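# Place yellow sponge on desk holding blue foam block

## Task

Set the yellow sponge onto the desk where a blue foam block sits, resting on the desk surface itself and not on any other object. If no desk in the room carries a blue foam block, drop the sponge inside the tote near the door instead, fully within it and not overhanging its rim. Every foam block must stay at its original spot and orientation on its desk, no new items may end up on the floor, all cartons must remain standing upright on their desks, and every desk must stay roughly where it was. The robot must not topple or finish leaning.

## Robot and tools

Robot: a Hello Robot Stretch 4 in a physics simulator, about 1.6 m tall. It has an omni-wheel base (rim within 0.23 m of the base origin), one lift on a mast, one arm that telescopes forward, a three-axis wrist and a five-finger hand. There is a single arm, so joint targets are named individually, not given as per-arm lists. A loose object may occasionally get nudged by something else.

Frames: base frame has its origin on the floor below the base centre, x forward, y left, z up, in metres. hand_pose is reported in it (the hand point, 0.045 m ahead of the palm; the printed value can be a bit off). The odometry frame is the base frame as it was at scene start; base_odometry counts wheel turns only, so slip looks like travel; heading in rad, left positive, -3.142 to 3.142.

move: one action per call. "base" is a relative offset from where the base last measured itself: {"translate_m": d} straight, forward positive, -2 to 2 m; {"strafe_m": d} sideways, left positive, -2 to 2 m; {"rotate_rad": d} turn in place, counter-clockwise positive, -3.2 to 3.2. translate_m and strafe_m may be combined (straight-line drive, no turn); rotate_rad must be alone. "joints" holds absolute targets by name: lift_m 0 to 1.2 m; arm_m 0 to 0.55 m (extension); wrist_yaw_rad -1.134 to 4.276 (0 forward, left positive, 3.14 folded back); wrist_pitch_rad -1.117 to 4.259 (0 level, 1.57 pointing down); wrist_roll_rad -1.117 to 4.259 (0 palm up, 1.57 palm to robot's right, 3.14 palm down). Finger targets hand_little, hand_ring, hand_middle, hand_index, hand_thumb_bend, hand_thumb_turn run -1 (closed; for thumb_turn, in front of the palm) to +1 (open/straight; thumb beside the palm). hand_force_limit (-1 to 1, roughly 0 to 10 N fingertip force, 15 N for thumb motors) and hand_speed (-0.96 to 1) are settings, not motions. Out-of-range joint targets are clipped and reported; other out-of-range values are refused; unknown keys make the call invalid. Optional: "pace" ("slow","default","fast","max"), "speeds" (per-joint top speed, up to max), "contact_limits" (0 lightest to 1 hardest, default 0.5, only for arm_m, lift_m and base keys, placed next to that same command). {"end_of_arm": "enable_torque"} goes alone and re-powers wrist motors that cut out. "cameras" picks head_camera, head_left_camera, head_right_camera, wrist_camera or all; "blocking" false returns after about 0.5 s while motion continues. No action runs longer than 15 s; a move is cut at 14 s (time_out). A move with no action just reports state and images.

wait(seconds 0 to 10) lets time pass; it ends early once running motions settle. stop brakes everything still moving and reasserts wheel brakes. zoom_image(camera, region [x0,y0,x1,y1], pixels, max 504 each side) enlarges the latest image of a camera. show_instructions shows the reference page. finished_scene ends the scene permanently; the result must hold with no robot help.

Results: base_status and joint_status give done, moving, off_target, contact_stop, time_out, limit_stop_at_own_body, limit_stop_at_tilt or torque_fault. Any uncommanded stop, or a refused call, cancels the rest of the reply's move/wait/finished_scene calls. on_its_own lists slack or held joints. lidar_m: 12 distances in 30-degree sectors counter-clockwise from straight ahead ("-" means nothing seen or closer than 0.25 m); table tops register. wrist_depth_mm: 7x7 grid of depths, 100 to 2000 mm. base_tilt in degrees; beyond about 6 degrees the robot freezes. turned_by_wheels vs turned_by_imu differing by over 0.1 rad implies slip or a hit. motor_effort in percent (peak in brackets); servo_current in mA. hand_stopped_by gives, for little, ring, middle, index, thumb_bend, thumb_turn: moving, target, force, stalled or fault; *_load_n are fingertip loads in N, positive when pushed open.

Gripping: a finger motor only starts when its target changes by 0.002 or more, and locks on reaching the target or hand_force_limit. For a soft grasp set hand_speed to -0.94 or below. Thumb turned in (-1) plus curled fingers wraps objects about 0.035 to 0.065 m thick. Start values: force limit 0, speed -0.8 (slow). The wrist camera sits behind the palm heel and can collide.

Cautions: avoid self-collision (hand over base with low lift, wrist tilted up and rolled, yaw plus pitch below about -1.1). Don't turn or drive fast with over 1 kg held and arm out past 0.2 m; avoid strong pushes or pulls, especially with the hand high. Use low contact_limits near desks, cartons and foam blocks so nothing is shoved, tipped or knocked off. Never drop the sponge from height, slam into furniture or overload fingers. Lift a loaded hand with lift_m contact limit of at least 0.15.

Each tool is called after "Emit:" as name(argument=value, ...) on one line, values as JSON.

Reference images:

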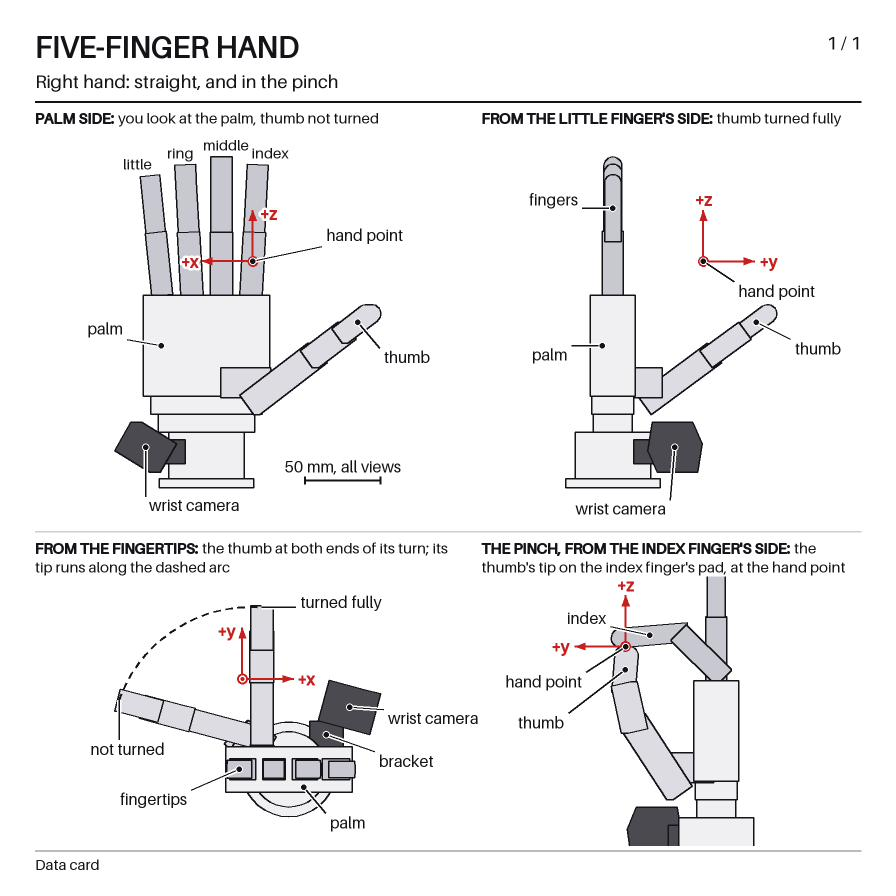

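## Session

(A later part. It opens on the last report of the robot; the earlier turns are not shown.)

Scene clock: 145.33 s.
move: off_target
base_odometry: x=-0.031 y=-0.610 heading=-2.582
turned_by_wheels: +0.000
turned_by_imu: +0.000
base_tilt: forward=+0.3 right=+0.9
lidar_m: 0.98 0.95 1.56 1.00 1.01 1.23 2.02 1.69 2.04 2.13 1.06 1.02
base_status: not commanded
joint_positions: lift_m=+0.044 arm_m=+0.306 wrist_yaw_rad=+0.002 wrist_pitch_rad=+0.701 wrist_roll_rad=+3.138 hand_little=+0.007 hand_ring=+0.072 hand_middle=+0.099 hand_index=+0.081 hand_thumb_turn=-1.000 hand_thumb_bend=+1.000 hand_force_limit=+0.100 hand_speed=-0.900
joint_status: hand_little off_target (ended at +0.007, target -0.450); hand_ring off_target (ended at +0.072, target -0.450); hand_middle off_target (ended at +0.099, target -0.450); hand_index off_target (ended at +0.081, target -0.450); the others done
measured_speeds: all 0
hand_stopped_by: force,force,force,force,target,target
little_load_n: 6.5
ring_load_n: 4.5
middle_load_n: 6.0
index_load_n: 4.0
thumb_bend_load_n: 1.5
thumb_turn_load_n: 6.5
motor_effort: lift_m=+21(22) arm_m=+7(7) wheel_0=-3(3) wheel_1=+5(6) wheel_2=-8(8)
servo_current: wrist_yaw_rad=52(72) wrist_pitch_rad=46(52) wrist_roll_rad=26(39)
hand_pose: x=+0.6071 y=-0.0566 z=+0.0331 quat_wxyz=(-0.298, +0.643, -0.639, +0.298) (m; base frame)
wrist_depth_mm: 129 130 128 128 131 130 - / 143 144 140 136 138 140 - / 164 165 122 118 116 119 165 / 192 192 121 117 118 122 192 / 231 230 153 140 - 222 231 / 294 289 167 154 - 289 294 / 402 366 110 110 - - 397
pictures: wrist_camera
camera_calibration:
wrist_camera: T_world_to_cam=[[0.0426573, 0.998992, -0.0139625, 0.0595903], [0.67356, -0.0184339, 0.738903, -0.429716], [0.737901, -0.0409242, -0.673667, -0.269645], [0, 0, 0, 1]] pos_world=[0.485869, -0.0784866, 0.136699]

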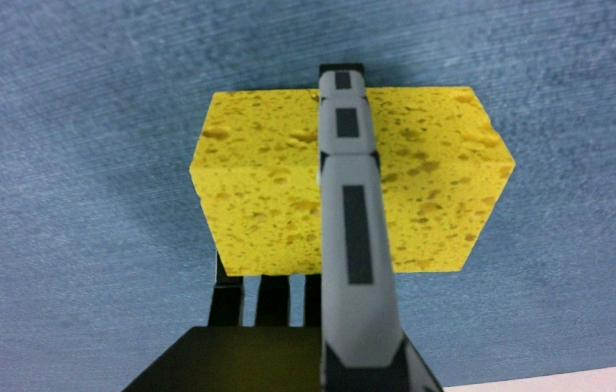

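Emit:
move(joints={"lift_m": 0.3}, cameras=["wrist_camera", "head_camera"])

Scene clock: 149.10 s.
move: done
base_odometry: x=-0.031 y=-0.610 heading=-2.582
turned_by_wheels: +0.000
turned_by_imu: +0.000
base_tilt: forward=+0.3 right=+0.8
lidar_m: 0.98 0.97 1.57 1.02 1.02 1.22 2.02 1.70 2.05 2.13 1.07 0.99
base_status: not commanded
joint_positions: lift_m=+0.300 arm_m=+0.306 wrist_yaw_rad=+0.002 wrist_pitch_rad=+0.701 wrist_roll_rad=+3.138 hand_little=+0.007 hand_ring=+0.072 hand_middle=+0.099 hand_index=+0.081 hand_thumb_turn=-1.000 hand_thumb_bend=+1.000 hand_force_limit=+0.100 hand_speed=-0.900
joint_status: all done
measured_speeds: all 0
hand_stopped_by: force,force,force,force,target,target
little_load_n: 6.5
ring_load_n: 4.5
middle_load_n: 6.5
index_load_n: 4.0
thumb_bend_load_n: 2.0
thumb_turn_load_n: 6.5
motor_effort: lift_m=+22(24) arm_m=+7(7) wheel_0=-3(3) wheel_1=+5(6) wheel_2=-8(8)
servo_current: wrist_yaw_rad=59(72) wrist_pitch_rad=52(65) wrist_roll_rad=26(33)
hand_pose: x=+0.6071 y=-0.0566 z=+0.2891 quat_wxyz=(-0.298, +0.643, -0.639, +0.298) (m; base frame)
wrist_depth_mm: 379 384 377 377 377 384 382 / 421 424 415 136 407 415 421 / 484 488 122 118 116 116 484 / 569 569 121 118 118 118 569 / 683 683 153 141 - 142 559 / 866 866 167 154 - - - / 960 - 110 110 - - 668
pictures: head_camera, wrist_camera
camera_calibration:
wrist_camera: T_world_to_cam=[[0.0426546, 0.998992, -0.0139739, 0.0631691], [0.673769, -0.0184352, 0.738712, -0.618828], [0.73771, -0.0409246, -0.673876, -0.0970795], [0, 0, 0, 1]] pos_world=[0.485869, -0.0784866, 0.392599]

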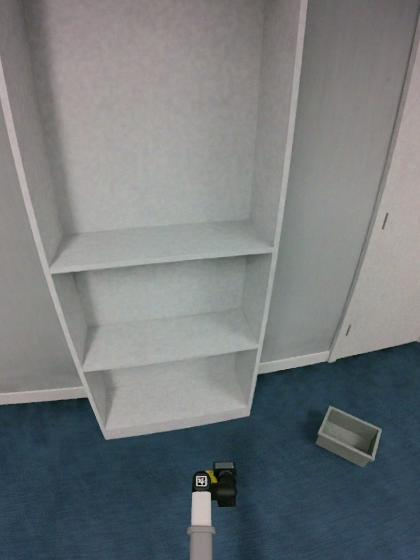

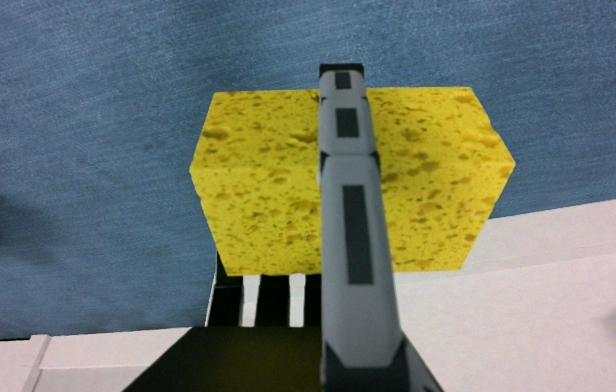

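Emit:
move(joints={"arm_m": 0.0, "lift_m": 1.0})

Emit:
move(base={"rotate_rad": 2.78}, cameras=["head_left_camera", "head_right_camera"])

Scene clock: 175.93 s.
move: done
base_odometry: x=-0.031 y=-0.610 heading=-2.582
turned_by_wheels: +0.000
turned_by_imu: +0.001
base_tilt: forward=+0.3 right=+0.8
lidar_m: 0.94 0.95 1.56 1.00 1.01 1.25 2.03 1.71 2.06 2.13 1.08 1.04
base_status: not commanded
joint_positions: lift_m=+1.000 arm_m=+0.002 wrist_yaw_rad=+0.002 wrist_pitch_rad=+0.702 wrist_roll_rad=+3.138 hand_little=+0.007 hand_ring=+0.072 hand_middle=+0.099 hand_index=+0.081 hand_thumb_turn=-1.000 hand_thumb_bend=+1.000 hand_force_limit=+0.100 hand_speed=-0.900
joint_status: all done
joint sent to its limit — arm_m, lower limit.
measured_speeds: all 0
hand_stopped_by: force,force,force,force,target,target
little_load_n: 6.5
ring_load_n: 4.5
middle_load_n: 6.0
index_load_n: 4.0
thumb_bend_load_n: 1.5
thumb_turn_load_n: 6.5
motor_effort: lift_m=+22(25) arm_m=-7(10) wheel_0=-3(3) wheel_1=+5(5) wheel_2=-7(8)
servo_current: wrist_yaw_rad=59(78) wrist_pitch_rad=46(59) wrist_roll_rad=26(39)
hand_pose: x=+0.3031 y=-0.0566 z=+0.9890 quat_wxyz=(-0.297, +0.643, -0.639, +0.298) (m; base frame)
wrist_depth_mm: 1078 1098 1078 1098 1060 1098 1078 / 1182 1160 1182 136 134 1205 1205 / 1366 1366 122 118 116 116 1336 / 1618 1618 119 117 117 118 - / - 1661 141 141 - 136 - / - 1464 150 154 - - - / - 1255 110 110 - - -
pictures: none

Scene clock: 178.97 s.
move: done
base_odometry: x=-0.031 y=-0.609 heading=+0.197
turned_by_wheels: +2.779
turned_by_imu: +2.742
base_tilt: forward=+0.4 right=+0.9
lidar_m: 1.32 1.67 1.71 2.30 2.12 1.10 1.05 0.97 0.97 1.71 0.99 1.01
base_status: done
joint_positions: lift_m=+1.000 arm_m=+0.002 wrist_yaw_rad=+0.002 wrist_pitch_rad=+0.702 wrist_roll_rad=+3.138 hand_little=+0.007 hand_ring=+0.072 hand_middle=+0.099 hand_index=+0.081 hand_thumb_turn=-1.000 hand_thumb_bend=+1.000 hand_force_limit=+0.100 hand_speed=-0.900
joint_status: not commanded
measured_speeds: all 0
hand_stopped_by: force,force,force,force,target,target
little_load_n: 6.5
ring_load_n: 4.0
middle_load_n: 6.0
index_load_n: 4.0
thumb_bend_load_n: 1.5
thumb_turn_load_n: 6.5
motor_effort: lift_m=+22(22) arm_m=-8(8) wheel_0=-4(11) wheel_1=-5(11) wheel_2=-8(15)
servo_current: wrist_yaw_rad=46(72) wrist_pitch_rad=39(52) wrist_roll_rad=26(39)
hand_pose: x=+0.3031 y=-0.0566 z=+0.9890 quat_wxyz=(-0.297, +0.643, -0.639, +0.298) (m; base frame)
wrist_depth_mm: 1042 1078 1060 1078 1078 1098 1098 / 1205 1205 1182 136 134 1182 1205 / 1397 1397 122 118 116 116 1366 / 1576 1576 121 118 117 118 1756 / - 1863 153 141 - 147 1863 / - - 167 154 - - - / - - 110 110 - - -
pictures: head_left_camera, head_right_camera

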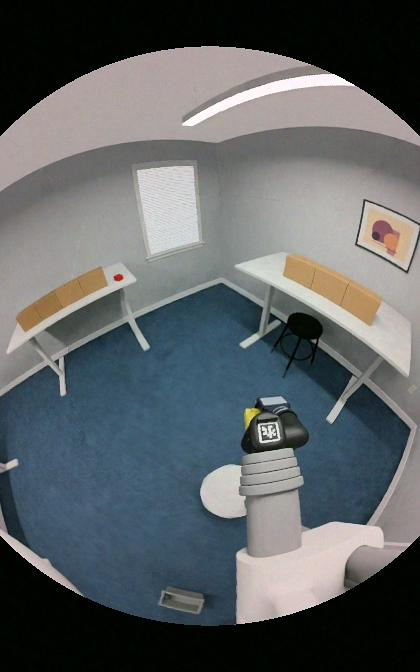

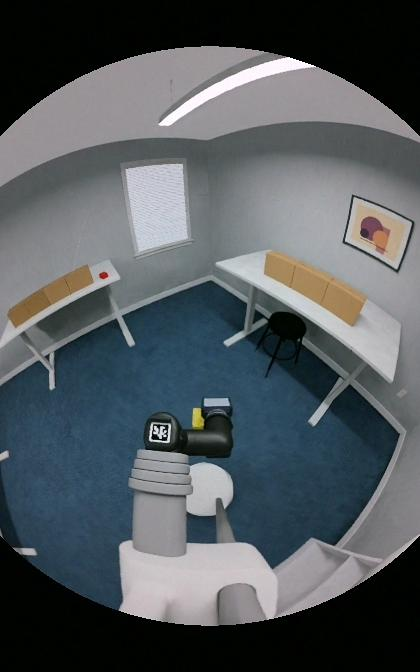

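Emit:
move(base={"translate_m": 0.10, "strafe_m": -0.75}, joints={"lift_m": 1.1}, cameras=["head_camera", "head_left_camera", "head_right_camera"])

Scene clock: 185.70 s.
move: done
base_odometry: x=+0.213 y=-1.325 heading=+0.196
turned_by_wheels: -0.001
turned_by_imu: -0.002
base_tilt: forward=+0.3 right=+0.8
lidar_m: 0.47 1.05 2.09 2.71 1.61 1.03 0.74 0.93 0.95 1.21 0.34 0.36
base_status: done
joint_positions: lift_m=+1.100 arm_m=+0.002 wrist_yaw_rad=+0.002 wrist_pitch_rad=+0.702 wrist_roll_rad=+3.138 hand_little=+0.007 hand_ring=+0.072 hand_middle=+0.099 hand_index=+0.081 hand_thumb_turn=-1.000 hand_thumb_bend=+1.000 hand_force_limit=+0.100 hand_speed=-0.900
joint_status: all done
measured_speeds: all 0
hand_stopped_by: force,force,force,force,target,target
little_load_n: 7.0
ring_load_n: 4.5
middle_load_n: 6.0
index_load_n: 4.0
thumb_bend_load_n: 1.5
thumb_turn_load_n: 6.5
motor_effort: lift_m=+22(24) arm_m=-7(8) wheel_0=+4(16) wheel_1=-4(15) wheel_2=-8(11)
servo_current: wrist_yaw_rad=65(72) wrist_pitch_rad=39(52) wrist_roll_rad=33(39)
hand_pose: x=+0.3031 y=-0.0566 z=+1.0890 quat_wxyz=(-0.297, +0.643, -0.639, +0.298) (m; base frame)
wrist_depth_mm: 240 1160 1205 1182 1160 1229 1182 / 259 274 1308 136 134 1308 1308 / 298 300 122 118 116 116 1499 / 349 351 118 118 118 118 1921 / 421 421 153 141 - 147 - / 525 530 167 154 - - - / - - 110 110 - - -
pictures: head_camera, head_left_camera, head_right_camera

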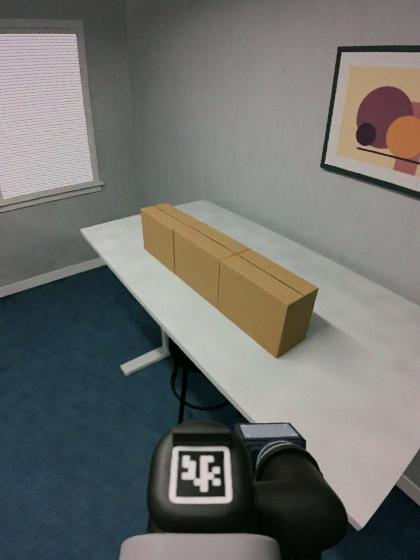

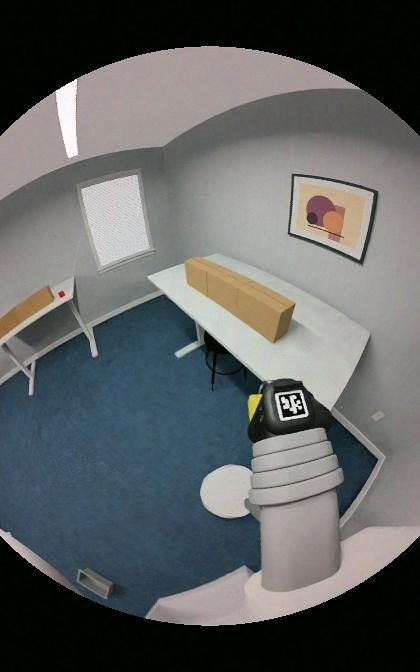

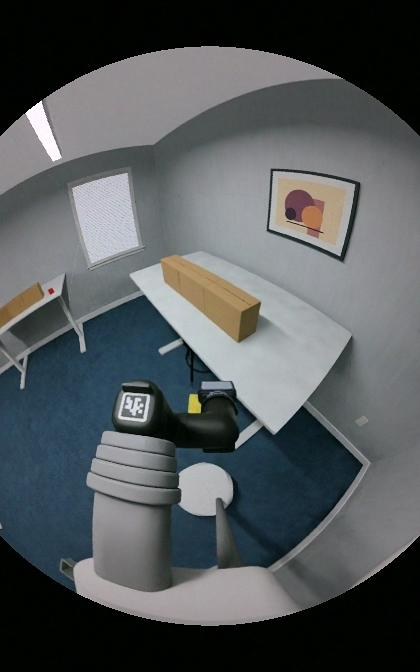

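Emit:
move(base={"translate_m": -0.12, "strafe_m": -0.5})

Emit:
move(base={"rotate_rad": 0.4}, cameras=["head_camera", "head_left_camera", "head_right_camera"])

Scene clock: 195.97 s.
move: done
base_odometry: x=+0.194 y=-1.839 heading=+0.197
turned_by_wheels: +0.001
turned_by_imu: +0.001
base_tilt: forward=+0.3 right=+0.9
lidar_m: 0.43 0.39 2.57 3.19 1.77 0.69 0.60 0.54 0.56 0.74 0.78 0.63
base_status: done
joint_positions: lift_m=+1.100 arm_m=+0.002 wrist_yaw_rad=+0.002 wrist_pitch_rad=+0.702 wrist_roll_rad=+3.138 hand_little=+0.007 hand_ring=+0.072 hand_middle=+0.099 hand_index=+0.081 hand_thumb_turn=-1.000 hand_thumb_bend=+1.000 hand_force_limit=+0.100 hand_speed=-0.900
joint_status: not commanded
measured_speeds: all 0
hand_stopped_by: force,force,force,force,target,target
little_load_n: 6.5
ring_load_n: 4.0
middle_load_n: 6.0
index_load_n: 4.5
thumb_bend_load_n: 1.5
thumb_turn_load_n: 6.5
motor_effort: lift_m=+21(22) arm_m=-7(8) wheel_0=+5(14) wheel_1=-5(16) wheel_2=+6(10)
servo_current: wrist_yaw_rad=59(78) wrist_pitch_rad=46(59) wrist_roll_rad=26(33)
hand_pose: x=+0.3031 y=-0.0566 z=+1.0890 quat_wxyz=(-0.297, +0.643, -0.639, +0.298) (m; base frame)
wrist_depth_mm: 820 1118 1160 1182 1182 1205 1205 / 750 866 1281 131 135 1308 1308 / 699 831 118 118 116 116 325 / 640 798 117 117 118 118 366 / 609 741 153 141 - 410 427 / 574 668 167 154 - 535 544 / 539 621 110 110 - - 554
pictures: none

Scene clock: 197.37 s.
move: done
base_odometry: x=+0.194 y=-1.839 heading=+0.595
turned_by_wheels: +0.399
turned_by_imu: +0.394
base_tilt: forward=+0.3 right=+0.9
lidar_m: 0.39 2.56 2.88 1.90 0.72 0.64 0.55 0.53 0.69 0.81 0.80 0.46
base_status: done
joint_positions: lift_m=+1.100 arm_m=+0.002 wrist_yaw_rad=+0.002 wrist_pitch_rad=+0.702 wrist_roll_rad=+3.138 hand_little=+0.007 hand_ring=+0.072 hand_middle=+0.099 hand_index=+0.081 hand_thumb_turn=-1.000 hand_thumb_bend=+1.000 hand_force_limit=+0.100 hand_speed=-0.900
joint_status: not commanded
measured_speeds: all 0
hand_stopped_by: force,force,force,force,target,target
little_load_n: 6.5
ring_load_n: 4.5
middle_load_n: 6.0
index_load_n: 4.0
thumb_bend_load_n: 1.5
thumb_turn_load_n: 6.5
motor_effort: lift_m=+22(22) arm_m=-7(7) wheel_0=-5(8) wheel_1=-5(9) wheel_2=-8(13)
servo_current: wrist_yaw_rad=72(72) wrist_pitch_rad=52(65) wrist_roll_rad=26(39)
hand_pose: x=+0.3031 y=-0.0566 z=+1.0890 quat_wxyz=(-0.297, +0.643, -0.639, +0.298) (m; base frame)
wrist_depth_mm: 854 1138 1138 1205 1182 1205 1182 / 842 1255 1308 135 135 1308 1308 / 809 - 122 118 116 116 1499 / 809 - 121 117 118 118 1863 / 439 418 153 141 - 147 - / 530 525 167 155 - - - / 707 627 110 110 - - -
pictures: head_camera, head_left_camera, head_right_camera

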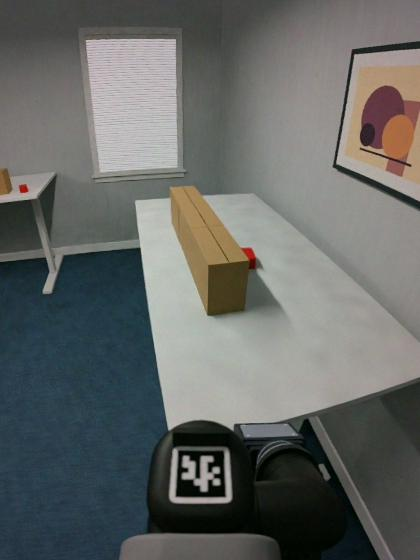

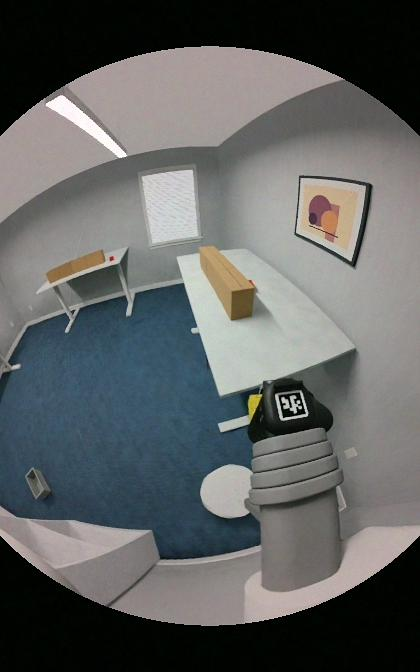

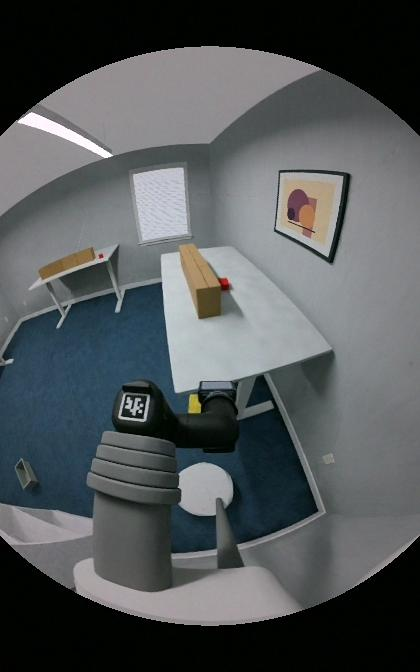

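Emit:
zoom_image(camera="head_camera", region=[150, 170, 310, 330])

Scaled by 3.150 from the camera's 420x560 image, which has a finer 1200x1600 frame.

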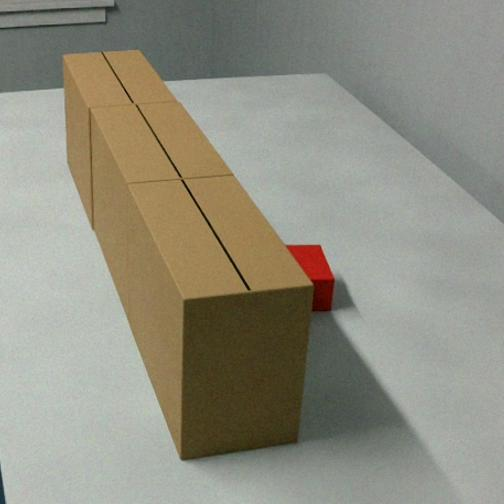

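Emit:
move(base={"strafe_m": -0.4}, cameras=["head_camera", "head_left_camera", "head_right_camera"])

Emit:
zoom_image(camera="head_left_camera", region=[20, 220, 280, 340])

Scene clock: 206.33 s.
move: done
base_odometry: x=+0.418 y=-2.170 heading=+0.596
turned_by_wheels: +0.000
turned_by_imu: +0.001
base_tilt: forward=+0.3 right=+0.8
lidar_m: 0.48 0.48 0.58 2.16 0.90 0.55 0.47 0.48 0.48 0.41 0.40 0.51
base_status: done
joint_positions: lift_m=+1.100 arm_m=+0.002 wrist_yaw_rad=+0.002 wrist_pitch_rad=+0.702 wrist_roll_rad=+3.138 hand_little=+0.007 hand_ring=+0.072 hand_middle=+0.099 hand_index=+0.081 hand_thumb_turn=-1.000 hand_thumb_bend=+1.000 hand_force_limit=+0.100 hand_speed=-0.900
joint_status: not commanded
measured_speeds: all 0
hand_stopped_by: force,force,force,force,target,target
little_load_n: 6.5
ring_load_n: 4.0
middle_load_n: 6.0
index_load_n: 4.0
thumb_bend_load_n: 2.0
thumb_turn_load_n: 6.5
motor_effort: lift_m=+22(22) arm_m=-7(8) wheel_0=+6(17) wheel_1=-5(17) wheel_2=+0(5)
servo_current: wrist_yaw_rad=52(78) wrist_pitch_rad=52(52) wrist_roll_rad=33(39)
hand_pose: x=+0.3031 y=-0.0566 z=+1.0890 quat_wxyz=(-0.297, +0.643, -0.639, +0.298) (m; base frame)
wrist_depth_mm: 402 559 991 1160 1205 1205 1182 / 394 535 759 136 134 1281 1336 / 377 512 122 118 116 116 1430 / 359 496 121 118 118 118 382 / 351 469 153 141 - 410 427 / 345 452 167 154 - 535 544 / 332 415 110 110 - - 609
pictures: head_camera, head_left_camera, head_right_camera

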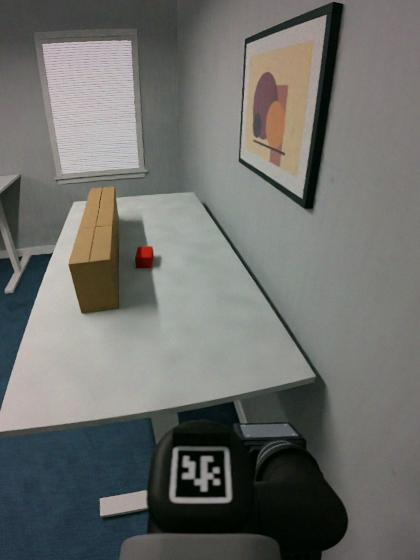

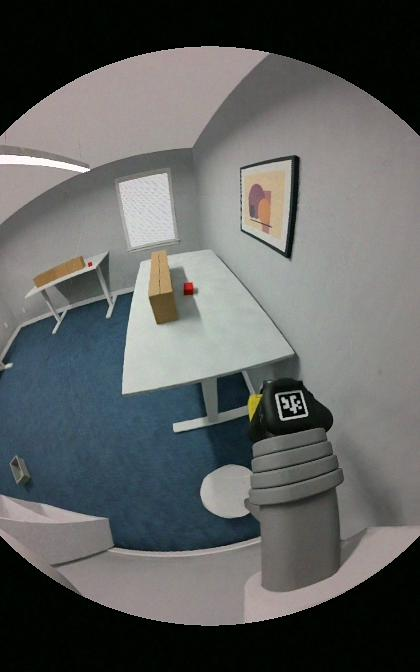

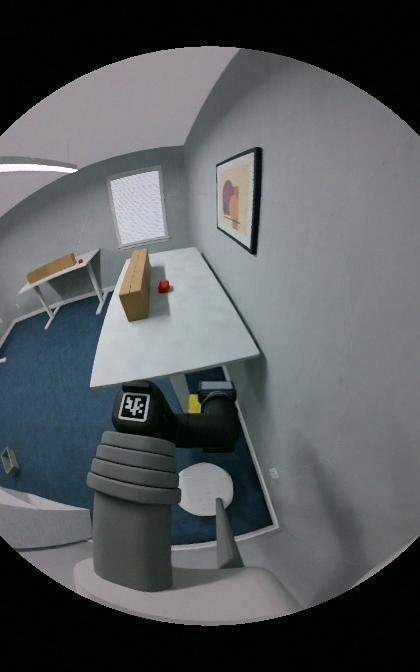

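Scaled by 1.938 from the camera's 420x672 image, which has a finer 600x960 frame.

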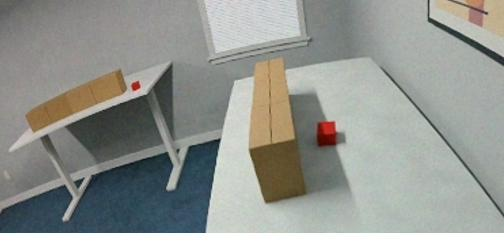

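Emit:
move(base={"translate_m": -0.028, "strafe_m": 0.527})

Emit:
move(base={"translate_m": 0.64, "strafe_m": 1.92}, cameras=["head_left_camera", "head_right_camera", "head_camera"])

Scene clock: 225.13 s.
move: done
base_odometry: x=+0.099 y=-1.750 heading=+0.596
turned_by_wheels: +0.000
turned_by_imu: +0.002
base_tilt: forward=+0.4 right=+0.8
lidar_m: 0.43 2.51 2.86 1.64 0.59 0.62 0.55 0.56 0.70 0.93 0.77 0.47
base_status: done
joint_positions: lift_m=+1.100 arm_m=+0.002 wrist_yaw_rad=+0.002 wrist_pitch_rad=+0.702 wrist_roll_rad=+3.138 hand_little=+0.007 hand_ring=+0.072 hand_middle=+0.099 hand_index=+0.081 hand_thumb_turn=-1.000 hand_thumb_bend=+1.000 hand_force_limit=+0.100 hand_speed=-0.900
joint_status: not commanded
measured_speeds: all 0
hand_stopped_by: force,force,force,force,target,target
little_load_n: 6.5
ring_load_n: 4.0
middle_load_n: 6.5
index_load_n: 4.0
thumb_bend_load_n: 1.5
thumb_turn_load_n: 6.5
motor_effort: lift_m=+21(22) arm_m=-7(8) wheel_0=-5(17) wheel_1=+5(16) wheel_2=+6(8)
servo_current: wrist_yaw_rad=52(65) wrist_pitch_rad=39(65) wrist_roll_rad=26(39)
hand_pose: x=+0.3031 y=-0.0566 z=+1.0890 quat_wxyz=(-0.297, +0.643, -0.639, +0.298) (m; base frame)
wrist_depth_mm: 1098 1182 1118 1160 1160 1205 1205 / - 1308 1255 136 135 1281 1336 / - 1308 118 118 116 116 1499 / 866 654 118 117 118 118 1863 / 439 421 153 141 - 147 - / 530 525 167 154 - - - / - - 110 110 - - -
pictures: none

Scene clock: 233.33 s.
move: done
base_odometry: x=-0.448 y=+0.199 heading=+0.595
turned_by_wheels: -0.001
turned_by_imu: +0.003
base_tilt: forward=+0.3 right=+0.8
lidar_m: 1.37 1.35 1.47 1.29 1.31 1.76 1.56 1.34 1.55 1.85 1.83 1.51
base_status: done
joint_positions: lift_m=+1.100 arm_m=+0.002 wrist_yaw_rad=+0.002 wrist_pitch_rad=+0.702 wrist_roll_rad=+3.138 hand_little=+0.007 hand_ring=+0.072 hand_middle=+0.099 hand_index=+0.081 hand_thumb_turn=-1.000 hand_thumb_bend=+1.000 hand_force_limit=+0.100 hand_speed=-0.900
joint_status: not commanded
measured_speeds: all 0
hand_stopped_by: force,force,force,force,target,target
little_load_n: 6.5
ring_load_n: 4.5
middle_load_n: 6.0
index_load_n: 4.0
thumb_bend_load_n: 1.5
thumb_turn_load_n: 7.0
motor_effort: lift_m=+21(22) arm_m=-7(8) wheel_0=-5(14) wheel_1=+4(17) wheel_2=-6(10)
servo_current: wrist_yaw_rad=52(78) wrist_pitch_rad=46(59) wrist_roll_rad=20(46)
hand_pose: x=+0.3031 y=-0.0566 z=+1.0890 quat_wxyz=(-0.297, +0.643, -0.639, +0.298) (m; base frame)
wrist_depth_mm: 1182 1182 1160 1182 1182 1182 1182 / 1308 1308 1308 136 134 1281 1336 / 1499 1499 122 118 116 116 1464 / 1756 1756 121 118 117 118 1863 / - - 153 141 - 147 - / - - - 155 - - - / - - 110 110 - - -
pictures: head_camera, head_left_camera, head_right_camera

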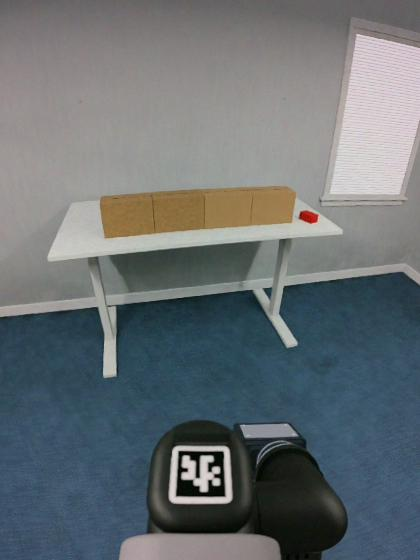

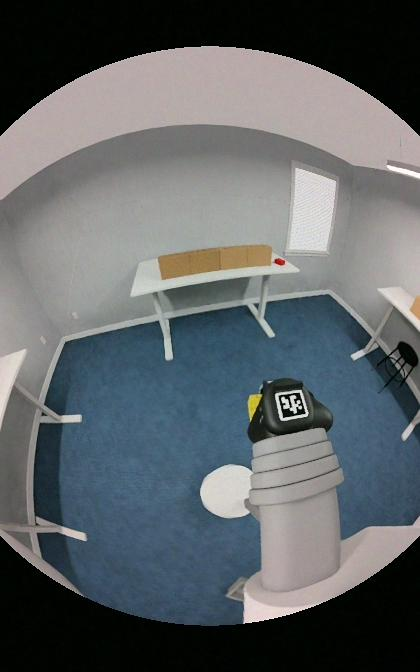

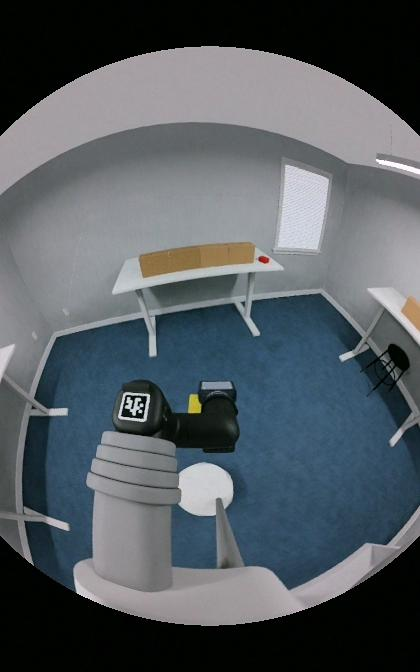

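Emit:
move(base={"rotate_rad": -2.93}, joints={"lift_m": 1.19}, cameras=["head_left_camera", "head_right_camera"])

Scene clock: 256.37 s.
move: done
base_odometry: x=-0.448 y=+0.199 heading=-2.333
turned_by_wheels: -2.929
turned_by_imu: -2.889
base_tilt: forward=+0.4 right=+0.9
lidar_m: 0.82 1.32 1.93 1.84 1.94 1.44 1.39 2.29 1.37 1.28 1.35 0.94
base_status: done
joint_positions: lift_m=+1.190 arm_m=+0.002 wrist_yaw_rad=+0.002 wrist_pitch_rad=+0.702 wrist_roll_rad=+3.138 hand_little=+0.007 hand_ring=+0.072 hand_middle=+0.099 hand_index=+0.081 hand_thumb_turn=-1.000 hand_thumb_bend=+1.000 hand_force_limit=+0.100 hand_speed=-0.900
joint_status: all done
measured_speeds: all 0
hand_stopped_by: force,force,force,force,target,target
little_load_n: 6.5
ring_load_n: 4.5
middle_load_n: 6.0
index_load_n: 4.0
thumb_bend_load_n: 1.5
thumb_turn_load_n: 6.5
motor_effort: lift_m=+22(25) arm_m=-7(8) wheel_0=+5(10) wheel_1=+5(10) wheel_2=+7(13)
servo_current: wrist_yaw_rad=59(72) wrist_pitch_rad=52(59) wrist_roll_rad=33(46)
hand_pose: x=+0.3031 y=-0.0566 z=+1.1790 quat_wxyz=(-0.297, +0.643, -0.639, +0.298) (m; base frame)
wrist_depth_mm: 1308 1255 1255 1281 1255 1308 1281 / 1430 1397 1366 136 134 1397 1430 / 1618 1618 122 118 116 116 1618 / 1863 1863 118 117 118 118 - / - - 141 140 - 137 - / - - 151 155 - - - / - - 110 110 - - -
pictures: head_left_camera, head_right_camera

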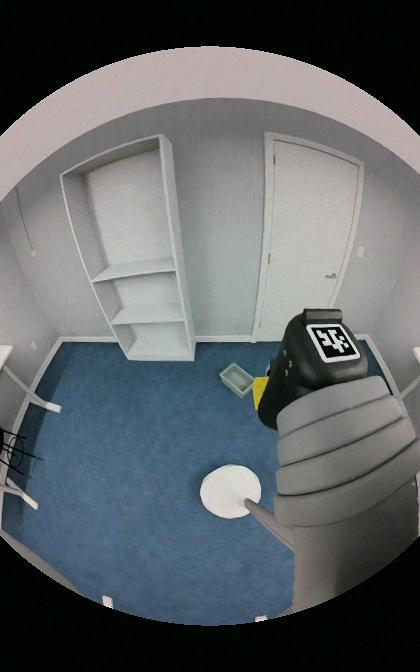

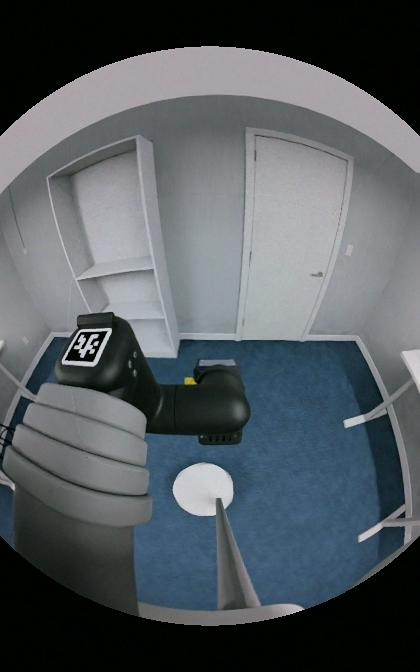

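Emit:
move(base={"translate_m": -1.08, "strafe_m": -0.68}, cameras=["head_left_camera", "head_right_camera"], contact_limits={"translate_m": 0.2, "strafe_m": 0.2})

"contact_limits": translate_m and strafe_m are given together and make one move, which takes one limit: state it under one of them only
Scene clock: 259.50 s.
base_odometry: x=-0.448 y=+0.199 heading=-2.333
turned_by_wheels: +0.000
turned_by_imu: +0.000
base_tilt: forward=+0.3 right=+0.8
lidar_m: 0.81 1.35 1.92 1.86 1.93 1.44 1.39 2.29 1.34 1.29 1.37 0.96
base_status: done
joint_positions: lift_m=+1.190 arm_m=+0.002 wrist_yaw_rad=+0.002 wrist_pitch_rad=+0.702 wrist_roll_rad=+3.138 hand_little=+0.007 hand_ring=+0.072 hand_middle=+0.099 hand_index=+0.081 hand_thumb_turn=-1.000 hand_thumb_bend=+1.000 hand_force_limit=+0.100 hand_speed=-0.900
joint_status: all done
measured_speeds: all 0
hand_stopped_by: force,force,force,force,target,target
little_load_n: 6.5
ring_load_n: 4.0
middle_load_n: 6.0
index_load_n: 4.0
thumb_bend_load_n: 1.5
thumb_turn_load_n: 6.5
motor_effort: lift_m=+22(25) arm_m=-8(8) wheel_0=+5(10) wheel_1=+5(10) wheel_2=+8(13)
servo_current: wrist_yaw_rad=65(72) wrist_pitch_rad=39(59) wrist_roll_rad=26(46)
hand_pose: x=+0.3031 y=-0.0566 z=+1.1790 quat_wxyz=(-0.297, +0.643, -0.639, +0.298) (m; base frame)
wrist_depth_mm: 1281 1255 1229 1281 1281 1308 1229 / 1397 1397 1366 136 135 1397 1464 / 1618 1618 122 117 116 116 1576 / 1808 1863 118 117 117 118 - / - - 140 141 - 136 - / - - 151 154 - - - / - - 110 110 - - -
pictures: none

Emit:
move(base={"translate_m": -1.08, "strafe_m": -0.68}, cameras=["head_camera", "head_left_camera", "head_right_camera"], contact_limits={"translate_m": 0.3})

Scene clock: 266.30 s.
move: done
base_odometry: x=-0.194 y=+1.449 heading=-2.333
turned_by_wheels: +0.001
turned_by_imu: +0.004
base_tilt: forward=+0.4 right=+0.7
lidar_m: 1.99 1.94 2.66 1.23 0.46 0.44 1.14 1.22 1.40 0.58 0.60 0.87
base_status: done
joint_positions: lift_m=+1.190 arm_m=+0.002 wrist_yaw_rad=+0.002 wrist_pitch_rad=+0.702 wrist_roll_rad=+3.138 hand_little=+0.007 hand_ring=+0.072 hand_middle=+0.099 hand_index=+0.081 hand_thumb_turn=-1.000 hand_thumb_bend=+1.000 hand_force_limit=+0.100 hand_speed=-0.900
joint_status: not commanded
measured_speeds: all 0
hand_stopped_by: force,force,force,force,target,target
little_load_n: 6.5
ring_load_n: 4.5
middle_load_n: 6.0
index_load_n: 4.0
thumb_bend_load_n: 1.5
thumb_turn_load_n: 6.5
motor_effort: lift_m=+21(22) arm_m=-7(8) wheel_0=+4(6) wheel_1=-5(17) wheel_2=+9(20)
servo_current: wrist_yaw_rad=52(72) wrist_pitch_rad=39(65) wrist_roll_rad=26(39)
contact_limits: translate_m 0.3
hand_pose: x=+0.3031 y=-0.0566 z=+1.1790 quat_wxyz=(-0.297, +0.643, -0.639, +0.298) (m; base frame)
wrist_depth_mm: 1281 1281 1255 1255 1255 1308 1308 / 1397 1430 1430 136 135 1366 1430 / 1576 1576 122 118 116 116 1576 / 1808 - 122 117 118 118 - / - - 153 141 - 147 - / 778 - - 155 - - - / - - 110 110 - - -
pictures: head_camera, head_left_camera, head_right_camera

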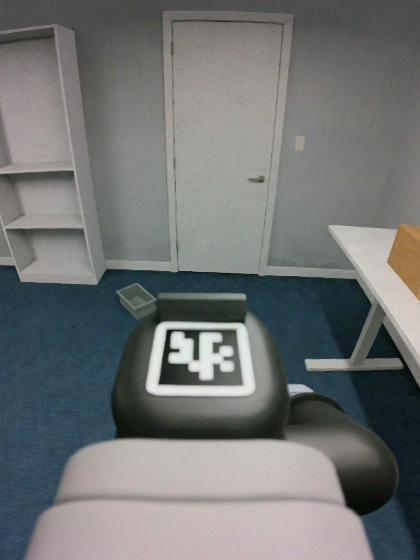

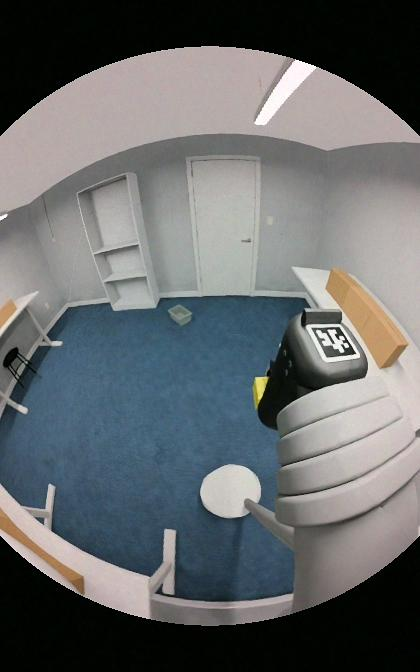

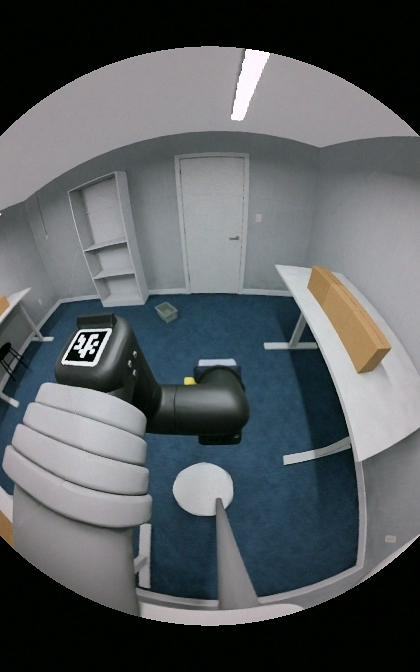

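Emit:
move(base={"translate_m": -0.364, "strafe_m": -0.40}, cameras=["head_camera", "head_left_camera", "head_right_camera"], contact_limits={"translate_m": 0.3})

Scene clock: 272.80 s.
move: done
base_odometry: x=-0.233 y=+1.988 heading=-2.332
turned_by_wheels: +0.001
turned_by_imu: +0.002
base_tilt: forward=+0.3 right=+0.9
lidar_m: 0.90 2.44 3.08 0.70 0.73 0.83 0.79 0.87 0.98 0.95 0.55 0.43
base_status: done
joint_positions: lift_m=+1.190 arm_m=+0.002 wrist_yaw_rad=+0.002 wrist_pitch_rad=+0.702 wrist_roll_rad=+3.138 hand_little=+0.007 hand_ring=+0.072 hand_middle=+0.099 hand_index=+0.081 hand_thumb_turn=-1.000 hand_thumb_bend=+1.000 hand_force_limit=+0.100 hand_speed=-0.900
joint_status: not commanded
measured_speeds: all 0
hand_stopped_by: force,force,force,force,target,target
little_load_n: 6.5
ring_load_n: 4.5
middle_load_n: 6.5
index_load_n: 4.0
thumb_bend_load_n: 1.5
thumb_turn_load_n: 6.5
motor_effort: lift_m=+21(22) arm_m=-7(7) wheel_0=+4(8) wheel_1=-4(17) wheel_2=+8(17)
servo_current: wrist_yaw_rad=52(65) wrist_pitch_rad=39(59) wrist_roll_rad=20(46)
contact_limits: translate_m 0.3
hand_pose: x=+0.3031 y=-0.0566 z=+1.1790 quat_wxyz=(-0.297, +0.643, -0.639, +0.298) (m; base frame)
wrist_depth_mm: - 1255 1229 1255 1281 1281 1255 / - 1366 1366 136 134 1430 1397 / 413 415 122 118 116 116 1618 / 484 484 121 117 118 118 1983 / 580 580 153 141 - 147 - / 723 654 654 155 - - - / - 591 110 110 - - -
pictures: head_camera, head_left_camera, head_right_camera

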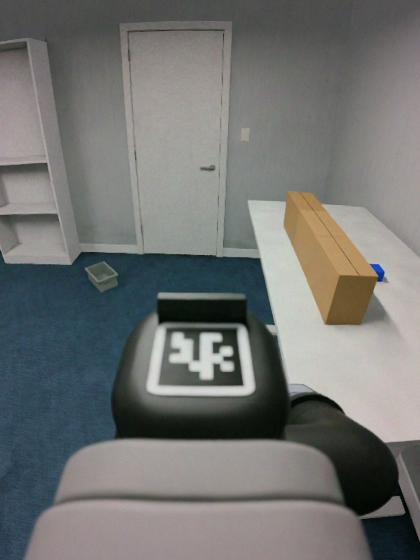

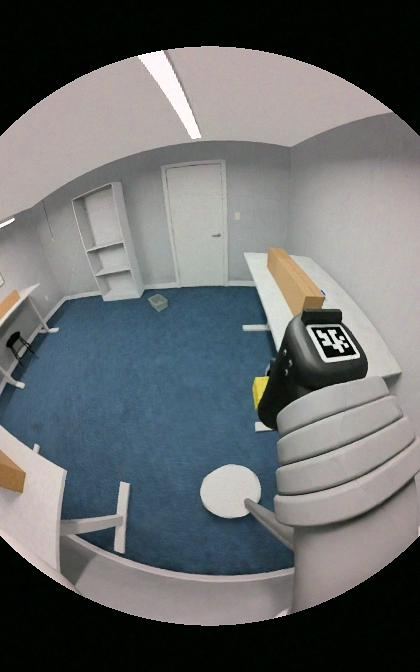

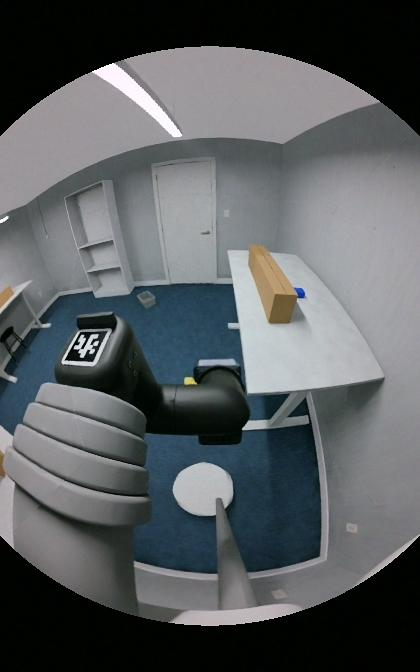

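Emit:
move(base={"strafe_m": -0.36}, contact_limits={"strafe_m": 0.3})

Emit:
move(joints={"arm_m": 0.28, "lift_m": 1.1}, cameras=["all"])

Scene clock: 285.60 s.
move: done
base_odometry: x=-0.493 y=+2.237 heading=-2.332
turned_by_wheels: +0.000
turned_by_imu: +0.001
base_tilt: forward=+0.2 right=+0.8
lidar_m: 0.38 0.40 3.44 1.05 1.12 0.87 0.84 0.83 0.61 0.56 0.53 0.38
base_status: done
joint_positions: lift_m=+1.190 arm_m=+0.002 wrist_yaw_rad=+0.002 wrist_pitch_rad=+0.702 wrist_roll_rad=+3.138 hand_little=+0.007 hand_ring=+0.072 hand_middle=+0.099 hand_index=+0.081 hand_thumb_turn=-1.000 hand_thumb_bend=+1.000 hand_force_limit=+0.100 hand_speed=-0.900
joint_status: not commanded
measured_speeds: all 0
hand_stopped_by: force,force,force,force,target,target
little_load_n: 6.5
ring_load_n: 4.5
middle_load_n: 6.0
index_load_n: 4.0
thumb_bend_load_n: 2.0
thumb_turn_load_n: 6.5
motor_effort: lift_m=+21(22) arm_m=-7(7) wheel_0=+5(16) wheel_1=-4(15) wheel_2=+0(5)
servo_current: wrist_yaw_rad=52(72) wrist_pitch_rad=39(59) wrist_roll_rad=20(39)
contact_limits: strafe_m 0.3
hand_pose: x=+0.3031 y=-0.0566 z=+1.1790 quat_wxyz=(-0.297, +0.643, -0.639, +0.298) (m; base frame)
wrist_depth_mm: - - 1281 1281 1308 1281 1281 / - 384 387 136 135 1397 1430 / 407 413 122 118 116 116 1576 / 484 480 121 117 117 118 1921 / 580 580 153 141 - 147 - / 723 732 654 155 - - - / - - 109 110 - - -
pictures: none

Scene clock: 287.57 s.
move: done
base_odometry: x=-0.493 y=+2.237 heading=-2.332
turned_by_wheels: +0.000
turned_by_imu: +0.000
base_tilt: forward=+0.3 right=+0.8
lidar_m: 0.35 0.40 3.45 1.07 1.12 0.84 0.83 0.81 0.60 0.59 0.52 0.41
base_status: not commanded
joint_positions: lift_m=+1.100 arm_m=+0.280 wrist_yaw_rad=+0.002 wrist_pitch_rad=+0.702 wrist_roll_rad=+3.138 hand_little=+0.007 hand_ring=+0.072 hand_middle=+0.099 hand_index=+0.081 hand_thumb_turn=-1.000 hand_thumb_bend=+1.000 hand_force_limit=+0.100 hand_speed=-0.900
joint_status: all done
measured_speeds: all 0
hand_stopped_by: force,force,force,force,target,target
little_load_n: 6.5
ring_load_n: 4.0
middle_load_n: 6.0
index_load_n: 4.0
thumb_bend_load_n: 1.5
thumb_turn_load_n: 6.5
motor_effort: lift_m=+17(19) arm_m=+7(10) wheel_0=+5(5) wheel_1=-4(4) wheel_2=+0(0)
servo_current: wrist_yaw_rad=59(78) wrist_pitch_rad=39(52) wrist_roll_rad=33(39)
contact_limits: strafe_m 0.3
hand_pose: x=+0.5810 y=-0.0566 z=+1.0894 quat_wxyz=(-0.297, +0.643, -0.640, +0.298) (m; base frame)
wrist_depth_mm: 234 236 237 232 237 236 229 / 259 260 255 135 249 255 262 / 298 298 122 118 115 116 300 / 347 347 121 117 118 118 1921 / 421 418 153 141 - 147 - / 530 521 163 154 - - - / 683 661 110 110 - - -
pictures: head_camera, head_left_camera, head_right_camera, wrist_camera
camera_calibration:
wrist_camera: T_world_to_cam=[[0.0428554, 0.998984, -0.0139085, 0.0752974], [0.674024, -0.0186334, 0.738475, -1.19243], [0.737465, -0.0410223, -0.674138, 0.46203], [0, 0, 0, 1]] pos_world=[0.459769, -0.0784865, 1.1931]

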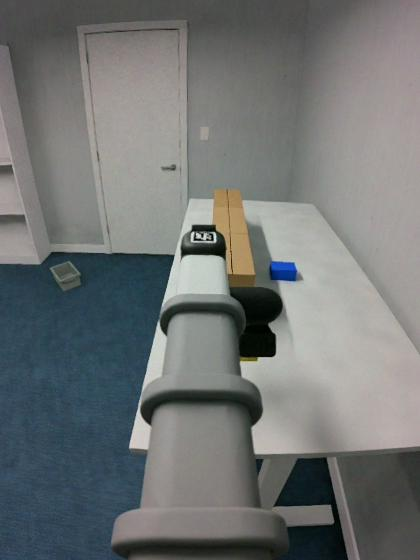

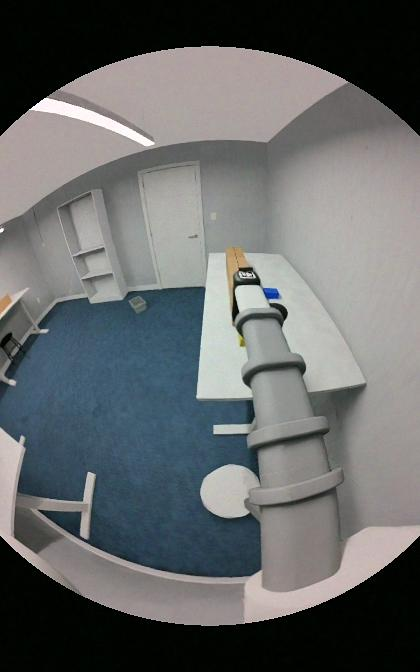

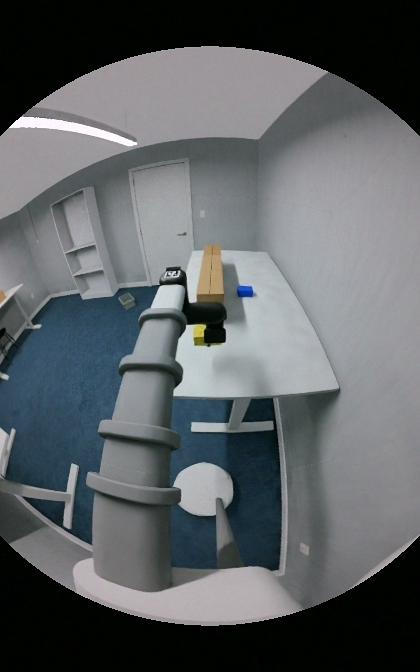

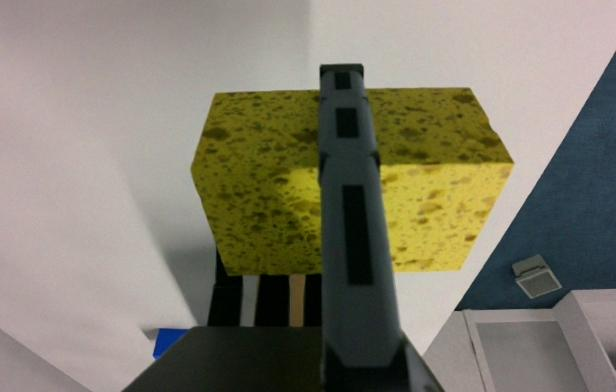

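Emit:
move(base={"strafe_m": -0.1}, joints={"lift_m": 1.01}, pace="slow", cameras=["head_right_camera", "wrist_camera"])

Scene clock: 302.17 s.
move: done
base_odometry: x=-0.565 y=+2.305 heading=-2.332
turned_by_wheels: +0.000
turned_by_imu: +0.001
base_tilt: forward=+0.4 right=+0.9
lidar_m: 0.35 0.40 3.55 1.14 1.15 0.89 0.84 0.67 0.51 0.48 0.52 0.37
base_status: done
joint_positions: lift_m=+1.010 arm_m=+0.280 wrist_yaw_rad=+0.002 wrist_pitch_rad=+0.702 wrist_roll_rad=+3.138 hand_little=+0.007 hand_ring=+0.072 hand_middle=+0.099 hand_index=+0.081 hand_thumb_turn=-1.000 hand_thumb_bend=+1.000 hand_force_limit=+0.100 hand_speed=-0.900
joint_status: all done
measured_speeds: all 0
hand_stopped_by: force,force,force,force,target,target
little_load_n: 6.5
ring_load_n: 4.0
middle_load_n: 6.0
index_load_n: 4.0
thumb_bend_load_n: 1.5
thumb_turn_load_n: 6.5
motor_effort: lift_m=+16(17) arm_m=+7(8) wheel_0=+7(12) wheel_1=-7(12) wheel_2=+0(2)
servo_current: wrist_yaw_rad=52(72) wrist_pitch_rad=39(52) wrist_roll_rad=39(39)
hand_pose: x=+0.5810 y=-0.0566 z=+0.9995 quat_wxyz=(-0.297, +0.643, -0.640, +0.298) (m; base frame)
wrist_depth_mm: 143 144 148 145 145 144 - / 162 163 158 136 155 158 - / 185 186 122 118 116 117 186 / 217 217 121 117 118 118 216 / 260 262 153 141 - 250 262 / 332 325 167 154 - 315 330 / 449 413 110 110 - - 445
pictures: head_right_camera, wrist_camera
camera_calibration:
wrist_camera: T_world_to_cam=[[0.0428554, 0.998984, -0.0139085, 0.0740457], [0.674024, -0.0186334, 0.738475, -1.12597], [0.737465, -0.0410223, -0.674138, 0.401358], [0, 0, 0, 1]] pos_world=[0.459769, -0.0784865, 1.1031]

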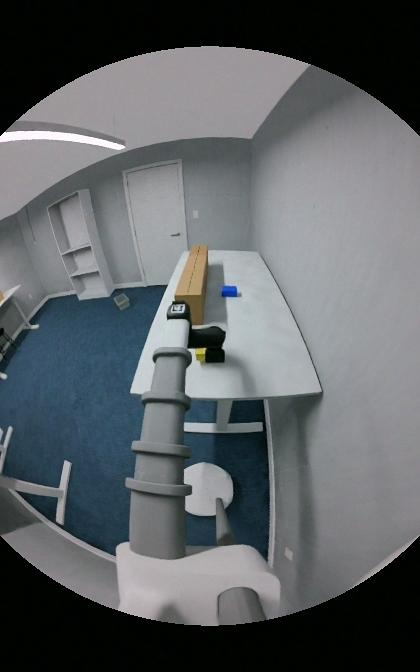

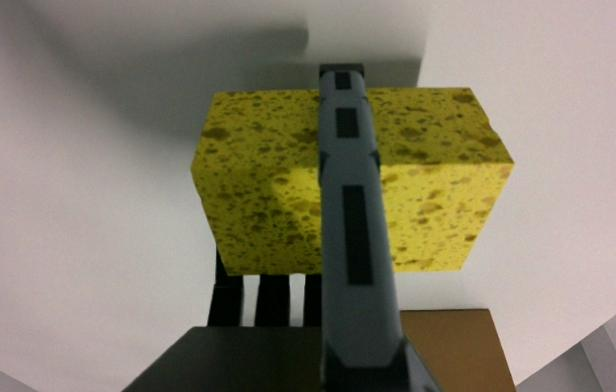

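Emit:
move(joints={"lift_m": 0.99}, pace="slow", contact_limits={"lift_m": 0.1}, cameras=["wrist_camera"])

Scene clock: 308.20 s.
move: done
base_odometry: x=-0.565 y=+2.305 heading=-2.332
turned_by_wheels: +0.000
turned_by_imu: +0.000
base_tilt: forward=+0.3 right=+0.7
lidar_m: 0.33 0.39 3.54 1.14 1.15 0.88 0.84 0.69 0.49 0.47 0.52 0.36
base_status: not commanded
joint_positions: lift_m=+0.990 arm_m=+0.280 wrist_yaw_rad=+0.002 wrist_pitch_rad=+0.702 wrist_roll_rad=+3.138 hand_little=+0.007 hand_ring=+0.072 hand_middle=+0.099 hand_index=+0.081 hand_thumb_turn=-1.000 hand_thumb_bend=+1.000 hand_force_limit=+0.100 hand_speed=-0.900
joint_status: all done
measured_speeds: all 0
hand_stopped_by: force,force,force,force,target,target
little_load_n: 6.5
ring_load_n: 4.0
middle_load_n: 4.0
index_load_n: 4.0
thumb_bend_load_n: 1.5
thumb_turn_load_n: 6.5
motor_effort: lift_m=+14(17) arm_m=+7(8) wheel_0=+7(7) wheel_1=-7(7) wheel_2=+0(0)
servo_current: wrist_yaw_rad=59(72) wrist_pitch_rad=65(65) wrist_roll_rad=20(39)
contact_limits: lift_m 0.1
hand_pose: x=+0.5810 y=-0.0566 z=+0.9796 quat_wxyz=(-0.297, +0.643, -0.640, +0.298) (m; base frame)
wrist_depth_mm: 128 129 127 127 126 127 - / 142 146 139 131 136 139 142 / 163 163 122 118 116 119 163 / 191 191 121 117 118 122 191 / 231 229 153 141 - 221 230 / 293 290 163 154 - 289 293 / 399 366 110 110 - 347 399
pictures: wrist_camera
camera_calibration:
wrist_camera: T_world_to_cam=[[0.0428554, 0.998984, -0.0139085, 0.0737703], [0.674024, -0.0186334, 0.738475, -1.11135], [0.737465, -0.0410223, -0.674138, 0.38801], [0, 0, 0, 1]] pos_world=[0.459769, -0.0784865, 1.0833]

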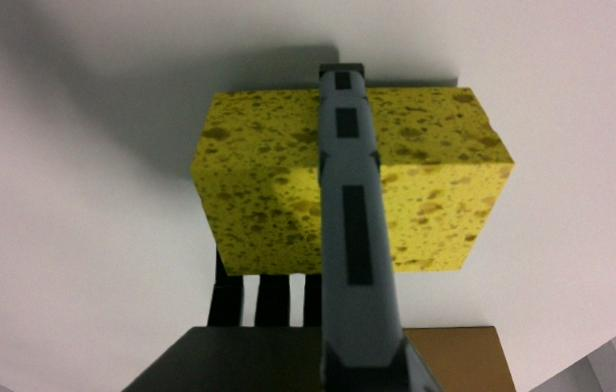

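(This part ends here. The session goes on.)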